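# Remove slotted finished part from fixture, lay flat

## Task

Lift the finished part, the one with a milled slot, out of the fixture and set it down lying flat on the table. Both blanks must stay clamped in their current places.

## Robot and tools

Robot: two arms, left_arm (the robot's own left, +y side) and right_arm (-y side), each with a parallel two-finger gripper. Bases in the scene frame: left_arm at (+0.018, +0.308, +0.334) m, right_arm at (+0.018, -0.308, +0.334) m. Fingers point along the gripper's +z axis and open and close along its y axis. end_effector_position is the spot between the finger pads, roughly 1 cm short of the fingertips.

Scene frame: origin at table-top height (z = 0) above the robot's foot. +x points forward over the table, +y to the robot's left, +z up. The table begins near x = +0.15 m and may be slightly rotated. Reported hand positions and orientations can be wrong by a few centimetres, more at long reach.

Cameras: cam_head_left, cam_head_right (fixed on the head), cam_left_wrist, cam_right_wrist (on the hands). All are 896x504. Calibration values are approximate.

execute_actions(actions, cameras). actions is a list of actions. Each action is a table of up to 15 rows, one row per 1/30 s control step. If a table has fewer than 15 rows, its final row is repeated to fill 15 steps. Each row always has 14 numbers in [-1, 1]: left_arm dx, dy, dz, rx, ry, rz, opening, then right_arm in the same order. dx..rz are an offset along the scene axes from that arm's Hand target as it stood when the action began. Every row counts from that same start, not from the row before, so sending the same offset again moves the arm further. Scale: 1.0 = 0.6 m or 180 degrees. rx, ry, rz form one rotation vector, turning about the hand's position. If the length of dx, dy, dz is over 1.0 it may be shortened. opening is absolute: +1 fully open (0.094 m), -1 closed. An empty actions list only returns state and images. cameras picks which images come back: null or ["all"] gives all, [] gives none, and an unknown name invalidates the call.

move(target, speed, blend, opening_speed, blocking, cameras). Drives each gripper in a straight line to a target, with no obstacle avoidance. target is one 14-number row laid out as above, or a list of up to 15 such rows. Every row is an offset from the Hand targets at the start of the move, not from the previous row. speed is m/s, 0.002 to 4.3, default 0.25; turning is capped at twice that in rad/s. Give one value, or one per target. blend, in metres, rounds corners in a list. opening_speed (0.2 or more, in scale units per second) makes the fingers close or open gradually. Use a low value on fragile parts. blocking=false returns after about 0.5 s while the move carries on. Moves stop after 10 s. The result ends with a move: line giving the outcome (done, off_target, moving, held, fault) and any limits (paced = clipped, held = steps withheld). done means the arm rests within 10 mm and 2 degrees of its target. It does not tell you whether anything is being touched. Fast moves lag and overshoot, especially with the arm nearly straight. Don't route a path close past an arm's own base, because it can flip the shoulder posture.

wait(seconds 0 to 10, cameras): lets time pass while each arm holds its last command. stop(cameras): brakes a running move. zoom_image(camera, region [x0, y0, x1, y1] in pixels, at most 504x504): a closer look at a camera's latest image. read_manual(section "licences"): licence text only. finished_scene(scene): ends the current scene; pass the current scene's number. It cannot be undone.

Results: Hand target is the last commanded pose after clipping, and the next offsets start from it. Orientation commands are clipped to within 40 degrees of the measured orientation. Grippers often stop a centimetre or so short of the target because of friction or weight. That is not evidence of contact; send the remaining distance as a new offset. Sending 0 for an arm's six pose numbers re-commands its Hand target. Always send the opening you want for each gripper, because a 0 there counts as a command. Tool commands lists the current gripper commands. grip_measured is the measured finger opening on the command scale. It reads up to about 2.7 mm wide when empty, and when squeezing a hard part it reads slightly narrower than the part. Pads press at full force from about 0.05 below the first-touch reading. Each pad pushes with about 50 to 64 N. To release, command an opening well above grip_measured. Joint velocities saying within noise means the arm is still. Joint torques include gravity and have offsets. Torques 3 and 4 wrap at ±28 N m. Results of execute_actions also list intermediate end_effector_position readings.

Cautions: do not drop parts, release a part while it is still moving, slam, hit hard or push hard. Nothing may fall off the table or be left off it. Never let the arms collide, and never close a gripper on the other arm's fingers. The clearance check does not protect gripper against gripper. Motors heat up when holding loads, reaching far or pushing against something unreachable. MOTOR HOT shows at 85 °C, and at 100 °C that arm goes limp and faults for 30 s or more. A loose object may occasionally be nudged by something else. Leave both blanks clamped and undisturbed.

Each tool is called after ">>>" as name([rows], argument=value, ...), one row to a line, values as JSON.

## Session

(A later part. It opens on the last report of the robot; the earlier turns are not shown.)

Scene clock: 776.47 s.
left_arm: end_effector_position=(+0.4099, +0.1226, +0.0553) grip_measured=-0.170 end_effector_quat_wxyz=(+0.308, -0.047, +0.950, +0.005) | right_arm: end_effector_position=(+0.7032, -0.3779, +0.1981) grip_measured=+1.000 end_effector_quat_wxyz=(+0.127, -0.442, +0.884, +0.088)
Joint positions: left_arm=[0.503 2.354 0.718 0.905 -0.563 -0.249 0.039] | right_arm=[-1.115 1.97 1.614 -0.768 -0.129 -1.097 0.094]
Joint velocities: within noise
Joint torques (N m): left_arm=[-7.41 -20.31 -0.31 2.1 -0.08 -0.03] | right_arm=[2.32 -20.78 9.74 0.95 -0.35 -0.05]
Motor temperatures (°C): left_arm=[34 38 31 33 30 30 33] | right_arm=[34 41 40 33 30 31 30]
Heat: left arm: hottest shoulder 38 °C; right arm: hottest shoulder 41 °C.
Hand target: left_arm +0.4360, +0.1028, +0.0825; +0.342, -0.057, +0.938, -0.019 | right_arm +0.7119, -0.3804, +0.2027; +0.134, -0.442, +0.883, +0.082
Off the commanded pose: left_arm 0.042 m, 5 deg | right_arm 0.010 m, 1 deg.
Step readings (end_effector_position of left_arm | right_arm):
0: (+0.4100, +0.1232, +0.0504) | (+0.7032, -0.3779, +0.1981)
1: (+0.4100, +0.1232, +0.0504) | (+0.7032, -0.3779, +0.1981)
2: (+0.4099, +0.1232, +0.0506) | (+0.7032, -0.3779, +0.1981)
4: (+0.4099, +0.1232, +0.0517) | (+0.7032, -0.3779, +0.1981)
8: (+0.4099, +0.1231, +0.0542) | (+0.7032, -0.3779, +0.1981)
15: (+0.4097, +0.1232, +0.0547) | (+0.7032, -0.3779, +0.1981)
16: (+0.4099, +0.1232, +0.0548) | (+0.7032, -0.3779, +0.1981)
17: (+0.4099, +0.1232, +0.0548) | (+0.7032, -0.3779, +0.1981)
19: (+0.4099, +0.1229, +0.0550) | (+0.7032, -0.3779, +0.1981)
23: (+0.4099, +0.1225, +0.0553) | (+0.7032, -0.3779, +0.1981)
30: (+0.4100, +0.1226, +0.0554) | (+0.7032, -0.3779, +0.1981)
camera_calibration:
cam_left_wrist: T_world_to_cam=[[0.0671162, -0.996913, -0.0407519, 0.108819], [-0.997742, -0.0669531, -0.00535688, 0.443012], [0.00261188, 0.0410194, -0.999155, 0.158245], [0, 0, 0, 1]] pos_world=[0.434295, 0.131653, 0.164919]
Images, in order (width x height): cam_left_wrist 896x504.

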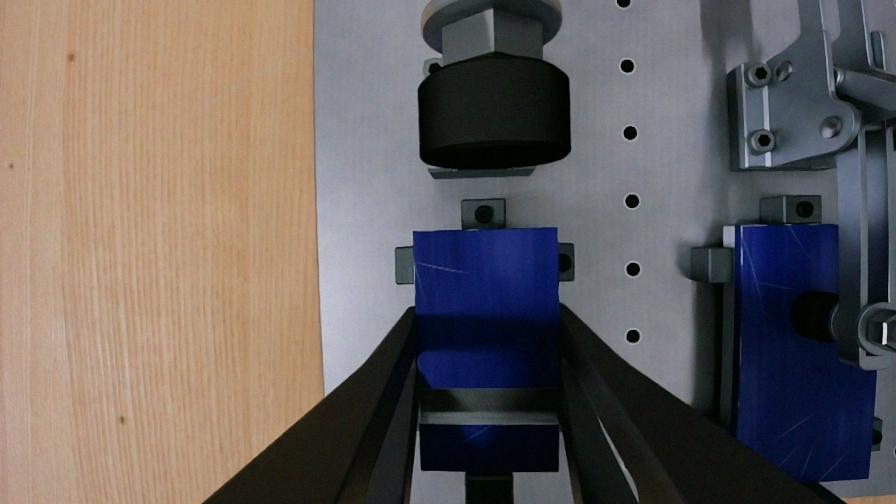

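>>> execute_actions([
  [[0.0,-0.001,0.004,0,0.0,0.000,-0.23,0,0,0,0,0,0,1.0],[0.0,-0.002,0.008,-0.0007,-0.0005,0.0002,-0.23,0,0,0,0,0,0,1.0]],
], cameras=["cam_left_wrist"])

Scene clock: 785.70 s.
left_arm: end_effector_position=(+0.4099, +0.1225, +0.0601) grip_measured=-0.170 end_effector_quat_wxyz=(+0.308, -0.047, +0.950, +0.006) | right_arm: end_effector_position=(+0.7032, -0.3779, +0.1981) grip_measured=+1.000 end_effector_quat_wxyz=(+0.127, -0.442, +0.884, +0.088)
Joint positions: left_arm=[0.498 2.34 0.71 0.897 -0.567 -0.252 0.039] | right_arm=[-1.115 1.97 1.614 -0.768 -0.129 -1.097 0.094]
Joint velocities: within noise
Joint torques (N m): left_arm=[-7.47 -20.19 -0.13 2.1 -0.05 -0.04] | right_arm=[1.9 -20.66 9.8 1.11 -0.36 -0.05]
Motor temperatures (°C): left_arm=[34 37 31 33 30 30 34] | right_arm=[34 41 40 33 30 31 30]
Heat: left arm: hottest shoulder 37 °C; right arm: hottest shoulder 41 °C.
Hand target: left_arm +0.4361, +0.1016, +0.0873; +0.343, -0.058, +0.937, -0.020 | right_arm +0.7119, -0.3804, +0.2027; +0.134, -0.442, +0.883, +0.082
Off the commanded pose: left_arm 0.043 m, 5 deg | right_arm 0.010 m, 1 deg.
Step readings (end_effector_position of left_arm | right_arm):
0: (+0.4099, +0.1226, +0.0553) | (+0.7032, -0.3779, +0.1981)
1: (+0.4099, +0.1226, +0.0553) | (+0.7032, -0.3779, +0.1981)
2: (+0.4100, +0.1225, +0.0555) | (+0.7032, -0.3779, +0.1981)
4: (+0.4098, +0.1227, +0.0564) | (+0.7032, -0.3779, +0.1981)
8: (+0.4100, +0.1225, +0.0595) | (+0.7032, -0.3779, +0.1981)
15: (+0.4098, +0.1225, +0.0600) | (+0.7032, -0.3779, +0.1981)
camera_calibration:
cam_left_wrist: T_world_to_cam=[[0.0672556, -0.996873, -0.0414924, 0.108789], [-0.99773, -0.0670507, -0.00631388, 0.442988], [0.00351204, 0.0418229, -0.999119, 0.162552], [0, 0, 0, 1]] pos_world=[0.434095, 0.131353, 0.169719]
Images, in order (width x height): cam_left_wrist 896x504.

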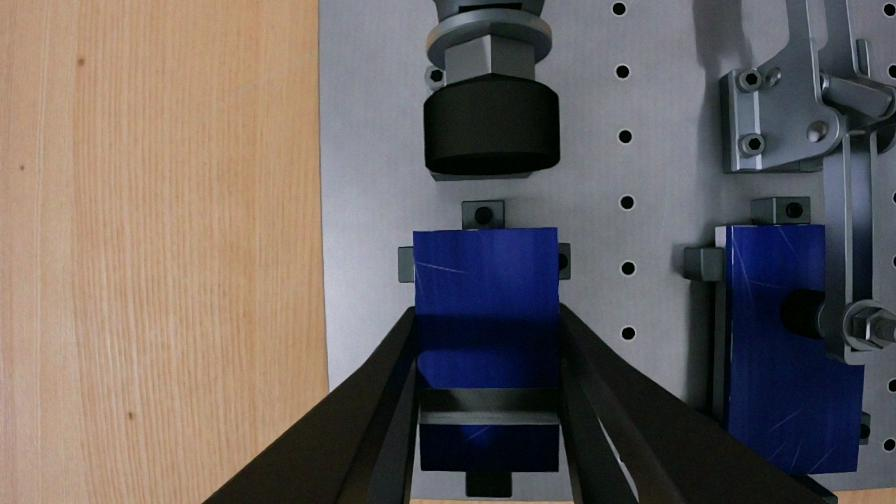

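>>> execute_actions([
  [[0.0,-0.001,0.004,0,0.0,0.000,-0.23,0,0,0,0,0,0,1.0],[-0.001,-0.001,0.008,-0.0003,-0.0005,0.0002,-0.23,0,0,0,0,0,0,1.0]],
], cameras=["cam_left_wrist"])

Scene clock: 796.80 s.
left_arm: end_effector_position=(+0.4260, +0.1095, +0.0814) grip_measured=-0.170 end_effector_quat_wxyz=(+0.328, -0.051, +0.943, -0.008) | right_arm: end_effector_position=(+0.7032, -0.3779, +0.1981) grip_measured=+1.000 end_effector_quat_wxyz=(+0.127, -0.442, +0.884, +0.088)
Joint positions: left_arm=[0.473 2.291 0.712 0.892 -0.571 -0.259 0.039] | right_arm=[-1.115 1.97 1.614 -0.768 -0.129 -1.097 0.094]
Joint velocities: within noise
Joint torques (N m): left_arm=[-6.18 -17.44 -0.16 2.03 -0.13 -0.01] | right_arm=[1.85 -20.48 9.72 0.98 -0.36 -0.03]
Motor temperatures (°C): left_arm=[34 37 31 33 30 30 34] | right_arm=[34 41 40 33 30 31 30]
Heat: left arm: hottest shoulder 37 °C; right arm: hottest shoulder 41 °C.
Hand target: left_arm +0.4353, +0.1011, +0.0920; +0.343, -0.059, +0.937, -0.020 | right_arm +0.7119, -0.3804, +0.2027; +0.134, -0.442, +0.883, +0.082
Off the commanded pose: left_arm 0.017 m, 2 deg | right_arm 0.010 m, 1 deg.
Step readings (end_effector_position of left_arm | right_arm):
0: (+0.4099, +0.1225, +0.0601) | (+0.7032, -0.3779, +0.1981)
1: (+0.4099, +0.1225, +0.0601) | (+0.7032, -0.3779, +0.1981)
2: (+0.4098, +0.1224, +0.0601) | (+0.7032, -0.3779, +0.1981)
4: (+0.4097, +0.1224, +0.0610) | (+0.7032, -0.3779, +0.1981)
8: (+0.4171, +0.1171, +0.0708) | (+0.7032, -0.3779, +0.1981)
15: (+0.4260, +0.1095, +0.0813) | (+0.7032, -0.3779, +0.1981)
camera_calibration:
cam_left_wrist: T_world_to_cam=[[0.0679726, -0.997629, -0.0107775, 0.092944], [-0.99656, -0.0673785, -0.0482479, 0.461311], [0.0474073, 0.01402, -0.998777, 0.168618], [0, 0, 0, 1]] pos_world=[0.445413, 0.121442, 0.191671]
Images, in order (width x height): cam_left_wrist 896x504.

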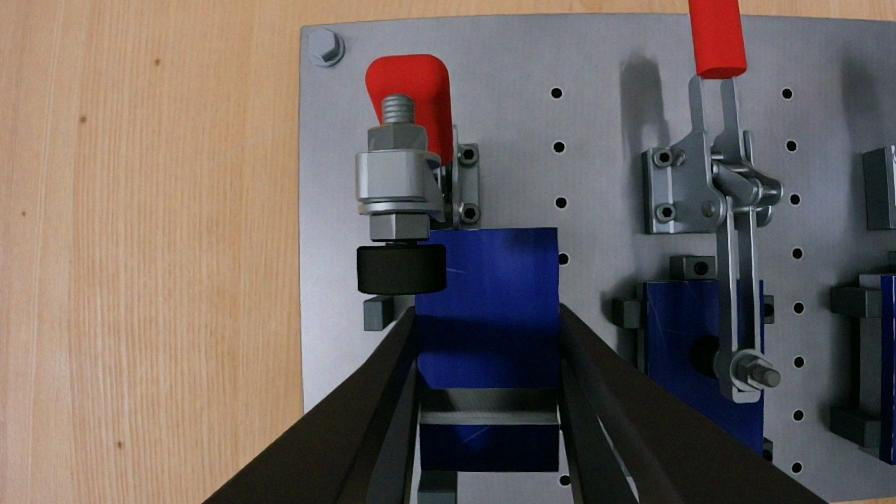

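>>> move([
  [-0.084,0.028,0.005,0.0223,0.0297,-0.0012,-0.23,0,0,0,0,0,0,1.0],
  [-0.084,0.028,0.065,0.0223,0.0297,-0.0012,-0.23,0,0,0,0,0,0,1.0],
], speed=0.1, cameras=["cam_left_wrist"])

Scene clock: 814.47 s.
left_arm: end_effector_position=(+0.3864, +0.1234, +0.1258) grip_measured=-0.170 end_effector_quat_wxyz=(+0.299, -0.046, +0.953, +0.020) | right_arm: end_effector_position=(+0.7032, -0.3779, +0.1981) grip_measured=+1.000 end_effector_quat_wxyz=(+0.127, -0.442, +0.884, +0.088)
Joint positions: left_arm=[0.399 2.129 0.583 0.734 -0.659 -0.342 0.039] | right_arm=[-1.115 1.97 1.614 -0.768 -0.129 -1.097 0.094]
Joint velocities: within noise
Joint torques (N m): left_arm=[-6.07 -15.62 -0.44 1.11 -0.27 -0.04] | right_arm=[1.96 -20.72 9.69 1.01 -0.35 -0.04]
Motor temperatures (°C): left_arm=[34 38 31 33 30 30 34] | right_arm=[34 41 40 33 30 31 30]
Heat: left arm: hottest shoulder 38 °C; right arm: hottest shoulder 41 °C.
Hand target: left_arm +0.3851, +0.1178, +0.1312; +0.301, -0.046, +0.952, +0.015 | right_arm +0.7119, -0.3804, +0.2027; +0.134, -0.442, +0.883, +0.082
Off the commanded pose: left_arm 0.008 m, 1 deg | right_arm 0.010 m, 1 deg.
move: done
camera_calibration:
cam_left_wrist: T_world_to_cam=[[0.0726602, -0.994871, -0.0703744, 0.115336], [-0.997198, -0.0737254, 0.0126549, 0.418296], [-0.0177784, 0.0692577, -0.99744, 0.232825], [0, 0, 0, 1]] pos_world=[0.412883, 0.129458, 0.235052]
Images, in order (width x height): cam_left_wrist 896x504.

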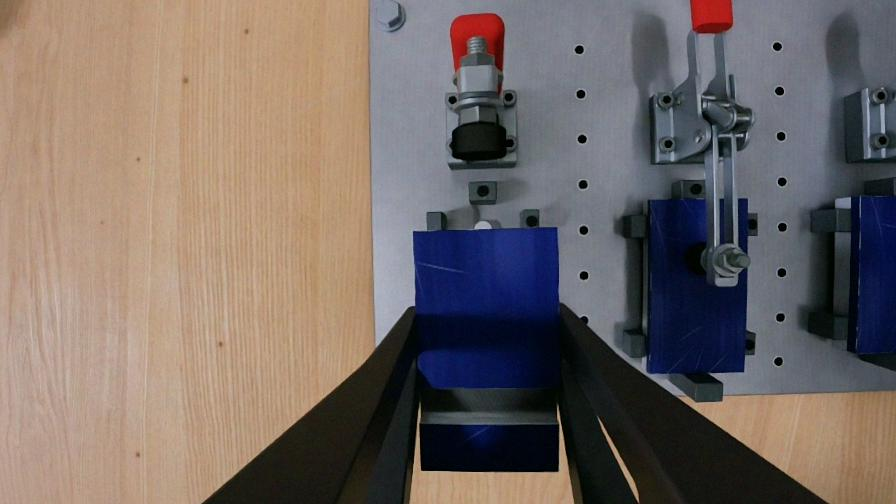

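>>> move([
  [0.0,0.2503,0.0,0,0,0,-0.23,0,0,0,0,0,0,1.0],
  [0.0,0.2503,-0.150,0,0,0,-0.23,0,0,0,0,0,0,1.0],
], speed=[0.2,0.12], blend=[0.02,0], cameras=["cam_left_wrist","cam_head_right"])

Scene clock: 825.27 s.
left_arm: end_effector_position=(+0.3831, +0.2621, +0.0427) grip_measured=-0.170 end_effector_quat_wxyz=(+0.296, -0.044, +0.954, +0.010) | right_arm: end_effector_position=(+0.7032, -0.3779, +0.1981) grip_measured=+1.000 end_effector_quat_wxyz=(+0.127, -0.442, +0.884, +0.088)
Joint positions: left_arm=[0.88 2.363 0.546 1.166 -0.276 0.01 0.039] | right_arm=[-1.115 1.97 1.614 -0.768 -0.129 -1.097 0.094]
Joint velocities: within noise
Joint torques (N m): left_arm=[-2.26 -13.04 -2.89 2.24 0.07 0.21] | right_arm=[1.85 -20.72 9.69 1.09 -0.32 -0.04]
Motor temperatures (°C): left_arm=[34 38 31 33 30 30 34] | right_arm=[34 41 40 33 30 31 30]
Heat: left arm: hottest shoulder 38 °C; right arm: hottest shoulder 41 °C.
Hand target: left_arm +0.3851, +0.2679, +0.0412; +0.301, -0.045, +0.952, +0.015 | right_arm +0.7119, -0.3804, +0.2027; +0.134, -0.442, +0.883, +0.082
Off the commanded pose: left_arm 0.006 m, 1 deg | right_arm 0.010 m, 1 deg.
move: done
camera_calibration:
cam_left_wrist: T_world_to_cam=[[0.0629902, -0.996664, -0.051895, 0.251089], [-0.99774, -0.0641068, 0.020139, 0.42361], [-0.0233987, 0.0505092, -0.998449, 0.147474], [0, 0, 0, 1]] pos_world=[0.410287, 0.269958, 0.151744]
Images, in order (width x height): cam_head_right 896x504, cam_left_wrist 896x504.

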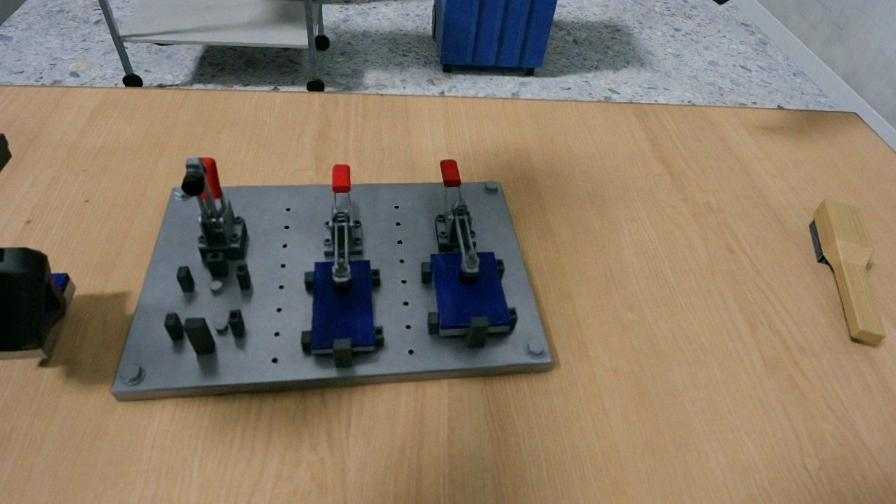

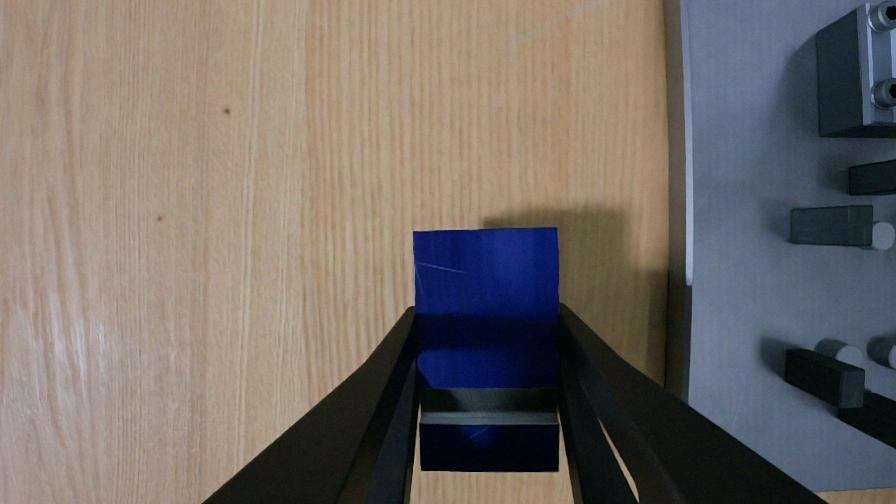

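>>> move([
  [0.0,0.0,-0.025,0,0,0,-0.23,0,0,0,0,0,0,1.0],
  [0.0,0.0,-0.042,0,0,0,-0.23,0,0,0,0,0,0,1.0],
], speed=[0.06,0.03], cameras=[])

Scene clock: 829.93 s.
left_arm: end_effector_position=(+0.3864, +0.2620, +0.0220) grip_measured=-0.170 end_effector_quat_wxyz=(+0.301, -0.044, +0.953, +0.010) | right_arm: end_effector_position=(+0.7032, -0.3779, +0.1981) grip_measured=+1.000 end_effector_quat_wxyz=(+0.127, -0.442, +0.884, +0.088)
Joint positions: left_arm=[0.896 2.433 0.596 1.2 -0.262 0.023 0.039] | right_arm=[-1.115 1.97 1.614 -0.768 -0.129 -1.097 0.094]
Joint velocities: within noise
Joint torques (N m): left_arm=[-2.32 -12.4 -2.65 1.95 0.11 0.18] | right_arm=[2.26 -20.78 9.73 1.1 -0.34 -0.05]
Motor temperatures (°C): left_arm=[34 37 31 33 30 30 34] | right_arm=[34 41 40 33 30 31 30]
Heat: left arm: hottest shoulder 37 °C; right arm: hottest shoulder 41 °C.
Hand target: left_arm +0.3852, +0.2680, +0.0160; +0.301, -0.046, +0.952, +0.015 | right_arm +0.7119, -0.3804, +0.2027; +0.134, -0.442, +0.883, +0.082
Off the commanded pose: left_arm 0.009 m, 1 deg | right_arm 0.010 m, 1 deg.
move: done
No camera images: "cameras" was empty.

>>> move(target=[0.0,0.0,-0.012,0,0,0,-0.23,0,0,0,0,0,0,1.0], speed=0.03, cameras=["cam_left_wrist","cam_head_left","cam_head_right"])

>>> zoom_image(camera="cam_head_right", region=[0, 220, 140, 400])

Scene clock: 839.57 s.
left_arm: end_effector_position=(+0.3863, +0.2620, +0.0214) grip_measured=-0.170 end_effector_quat_wxyz=(+0.305, -0.043, +0.951, +0.010) | right_arm: end_effector_position=(+0.7032, -0.3779, +0.1981) grip_measured=+1.000 end_effector_quat_wxyz=(+0.127, -0.442, +0.884, +0.088)
Joint positions: left_arm=[0.897 2.443 0.597 1.218 -0.261 0.028 0.039] | right_arm=[-1.115 1.97 1.614 -0.768 -0.129 -1.097 0.094]
Joint velocities: within noise
Joint torques (N m): left_arm=[-1.85 -11.58 -1.65 1.58 0.23 0.15] | right_arm=[1.9 -20.84 9.69 1.05 -0.32 -0.03]
Motor temperatures (°C): left_arm=[34 37 31 33 30 30 34] | right_arm=[34 41 40 33 30 31 30]
Heat: left arm: hottest shoulder 37 °C; right arm: hottest shoulder 41 °C.
Hand target: left_arm +0.3850, +0.2680, +0.0087; +0.301, -0.046, +0.952, +0.015 | right_arm +0.7119, -0.3804, +0.2027; +0.134, -0.442, +0.883, +0.082
Off the commanded pose: left_arm 0.014 m, 1 deg | right_arm 0.010 m, 1 deg.
move: off_target (left_arm)
camera_calibration:
cam_left_wrist: T_world_to_cam=[[0.0631502, -0.996629, -0.0523695, 0.249634], [-0.998, -0.0632047, -0.000615933, 0.427597], [-0.00269614, 0.0523037, -0.998628, 0.117756], [0, 0, 0, 1]] pos_world=[0.411295, 0.26966, 0.130931]
Images, in order (width x height): cam_head_left 896x504, cam_head_right 896x504, cam_left_wrist 896x504.

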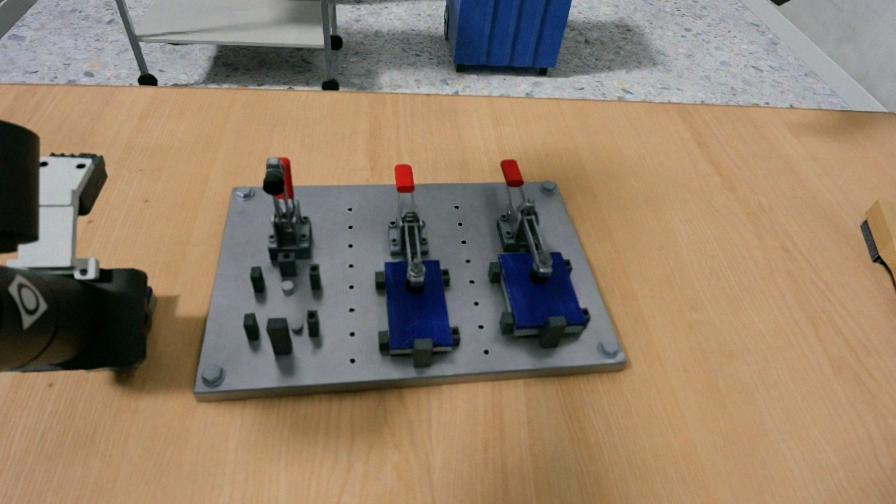

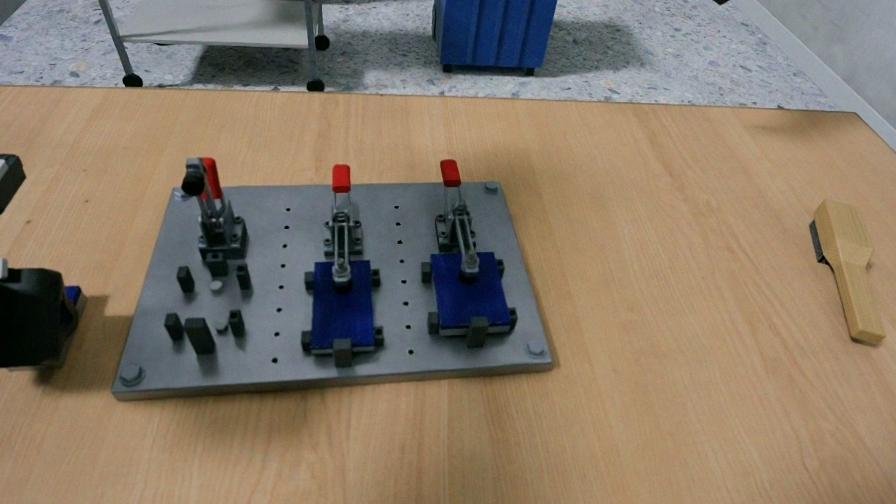

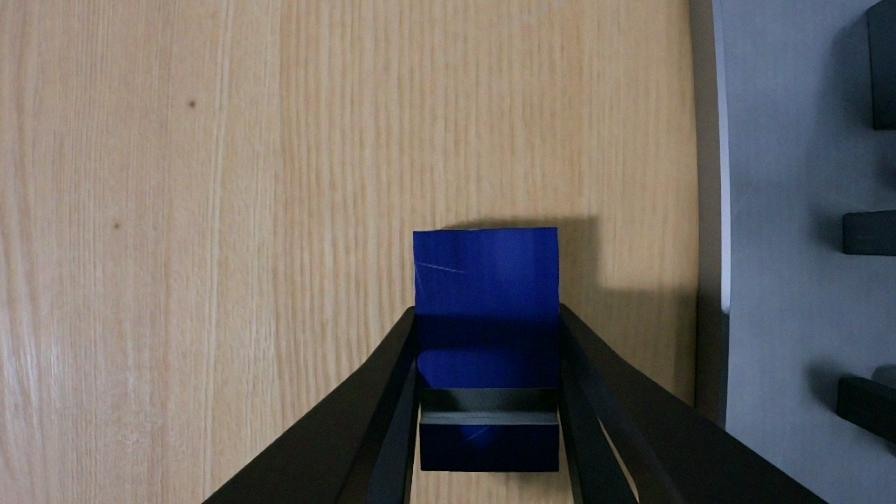

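Scaled by 2.800 from the camera's 896x504 image, which has a finer 1280x720 frame.

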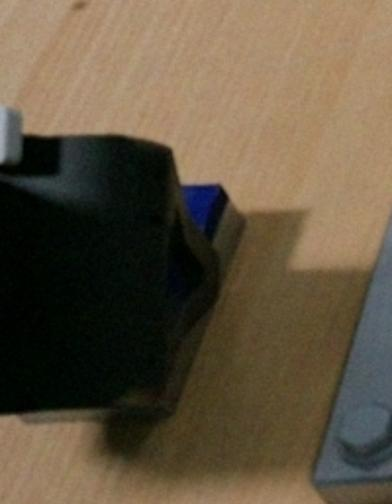

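>>> move([
  [0.001,-0.003,0.013,0,0,0,-0.23,0,0,0,0,0,0,1.0],
  [0.001,-0.003,0.013,0,0,0,-0.05,0,0,0,0,0,0,1.0],
], speed=0.03, opening_speed=0.2, cameras=["cam_left_wrist"])

>>> zoom_image(camera="cam_left_wrist", region=[360, 180, 640, 500])

Scene clock: 851.87 s.
left_arm: end_effector_position=(+0.3883, +0.2619, +0.0212) grip_measured=-0.053 end_effector_quat_wxyz=(+0.307, -0.044, +0.951, +0.011) | right_arm: end_effector_position=(+0.7032, -0.3779, +0.1981) grip_measured=+1.000 end_effector_quat_wxyz=(+0.127, -0.442, +0.884, +0.088)
Joint positions: left_arm=[0.897 2.443 0.601 1.219 -0.261 0.028 0.044] | right_arm=[-1.115 1.97 1.614 -0.768 -0.129 -1.097 0.094]
Joint velocities: within noise
Joint torques (N m): left_arm=[-2.67 -13.51 -3 1.24 -0.07 0.11] | right_arm=[1.79 -20.95 9.81 0.96 -0.35 -0.02]
Motor temperatures (°C): left_arm=[34 37 31 33 30 30 34] | right_arm=[34 41 40 33 30 31 30]
Heat: left arm: hottest shoulder 37 °C; right arm: hottest shoulder 41 °C.
Hand target: left_arm +0.3856, +0.2662, +0.0166; +0.301, -0.045, +0.952, +0.015 | right_arm +0.7119, -0.3804, +0.2027; +0.134, -0.442, +0.883, +0.082
Off the commanded pose: left_arm 0.007 m, 1 deg | right_arm 0.010 m, 1 deg.
move: done
camera_calibration:
cam_left_wrist: T_world_to_cam=[[0.0642594, -0.996556, -0.0524159, 0.248956], [-0.997932, -0.0641019, -0.00468219, 0.429934], [0.00130611, 0.0526084, -0.998614, 0.115926], [0, 0, 0, 1]] pos_world=[0.412896, 0.269559, 0.130828]
Images, in order (width x height): cam_left_wrist 896x504.

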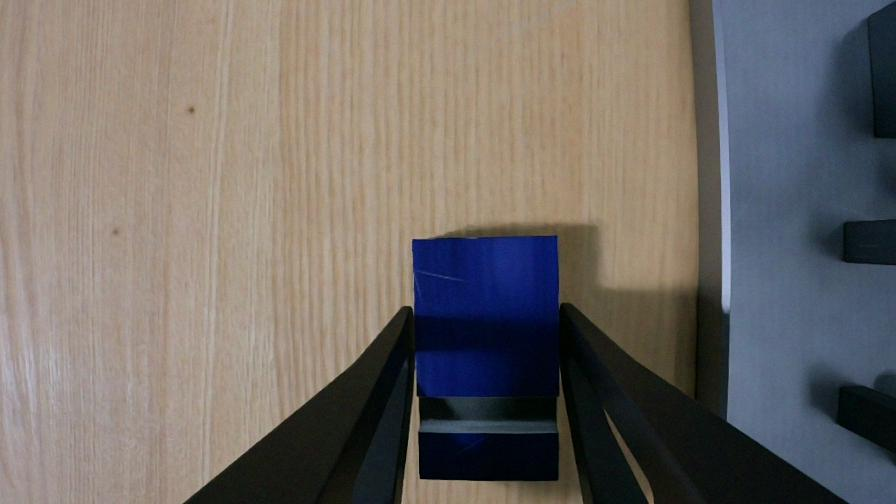

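Scaled by 1.575 from the camera's 896x504 image, which has a finer 1280x720 frame.

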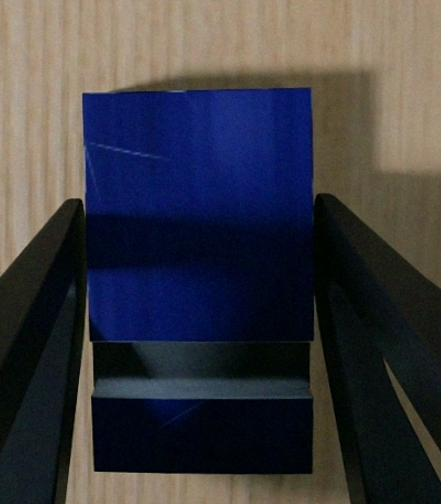

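>>> move([
  [0.0,0.0,0.006,0,0,0,0.35,0,0,0,0,0,0,1.0],
  [0.0,0.0,0.14,0,0,0,0.35,0,0,0,0,0,0,1.0],
], speed=[0.05,0.15], opening_speed=0.6, cameras=["cam_left_wrist","cam_head_left","cam_head_right"])

>>> zoom_image(camera="cam_head_left", region=[60, 220, 220, 400])

Scene clock: 860.27 s.
left_arm: end_effector_position=(+0.3943, +0.2708, +0.0978) grip_measured=+0.348 end_effector_quat_wxyz=(+0.309, -0.047, +0.950, +0.020) | right_arm: end_effector_position=(+0.7032, -0.3779, +0.1981) grip_measured=+1.000 end_effector_quat_wxyz=(+0.127, -0.442, +0.884, +0.088)
Joint positions: left_arm=[0.856 2.166 0.453 1.089 -0.314 0.003 0.063] | right_arm=[-1.115 1.97 1.614 -0.768 -0.129 -1.097 0.094]
Joint velocities: within noise
Joint torques (N m): left_arm=[-4.37 -14.45 -3.77 1.17 -0.09 -0.03] | right_arm=[1.85 -20.25 9.63 0.99 -0.36 -0.01]
Motor temperatures (°C): left_arm=[33 36 31 33 30 30 34] | right_arm=[34 41 40 33 30 31 30]
Heat: left arm: hottest shoulder 36 °C; right arm: hottest shoulder 41 °C.
Hand target: left_arm +0.3855, +0.2662, +0.1006; +0.301, -0.045, +0.952, +0.015 | right_arm +0.7119, -0.3804, +0.2027; +0.134, -0.442, +0.883, +0.082
Off the commanded pose: left_arm 0.010 m, 1 deg | right_arm 0.010 m, 1 deg.
move: done
camera_calibration:
cam_left_wrist: T_world_to_cam=[[0.0772692, -0.994738, -0.06728, 0.257338], [-0.997003, -0.0768399, -0.00894865, 0.440289], [0.00373177, 0.0677698, -0.997694, 0.186813], [0, 0, 0, 1]] pos_world=[0.418389, 0.277156, 0.207636]
Images, in order (width x height): cam_head_left 896x504, cam_head_right 896x504, cam_left_wrist 896x504.

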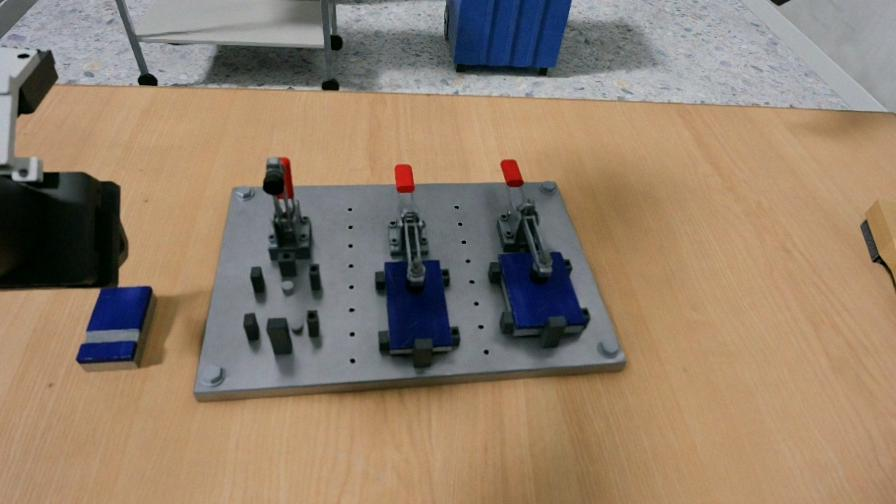

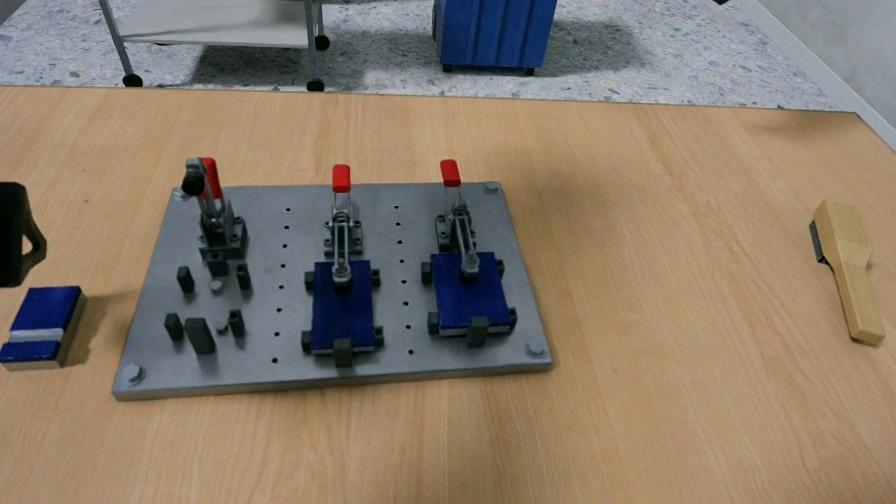

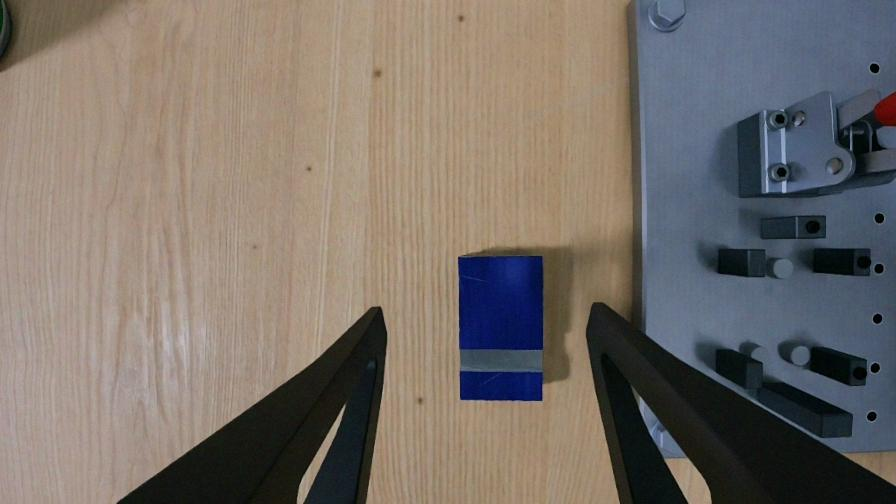

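Scaled by 2.800 from the camera's 896x504 image, which has a finer 1280x720 frame.

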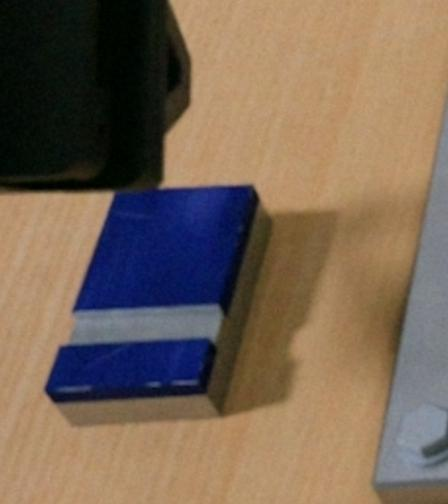

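The part now lies flat on the table, and both blanks are still clamped.

>>> finished_scene(scene=3)

The scene is finished: the task was done.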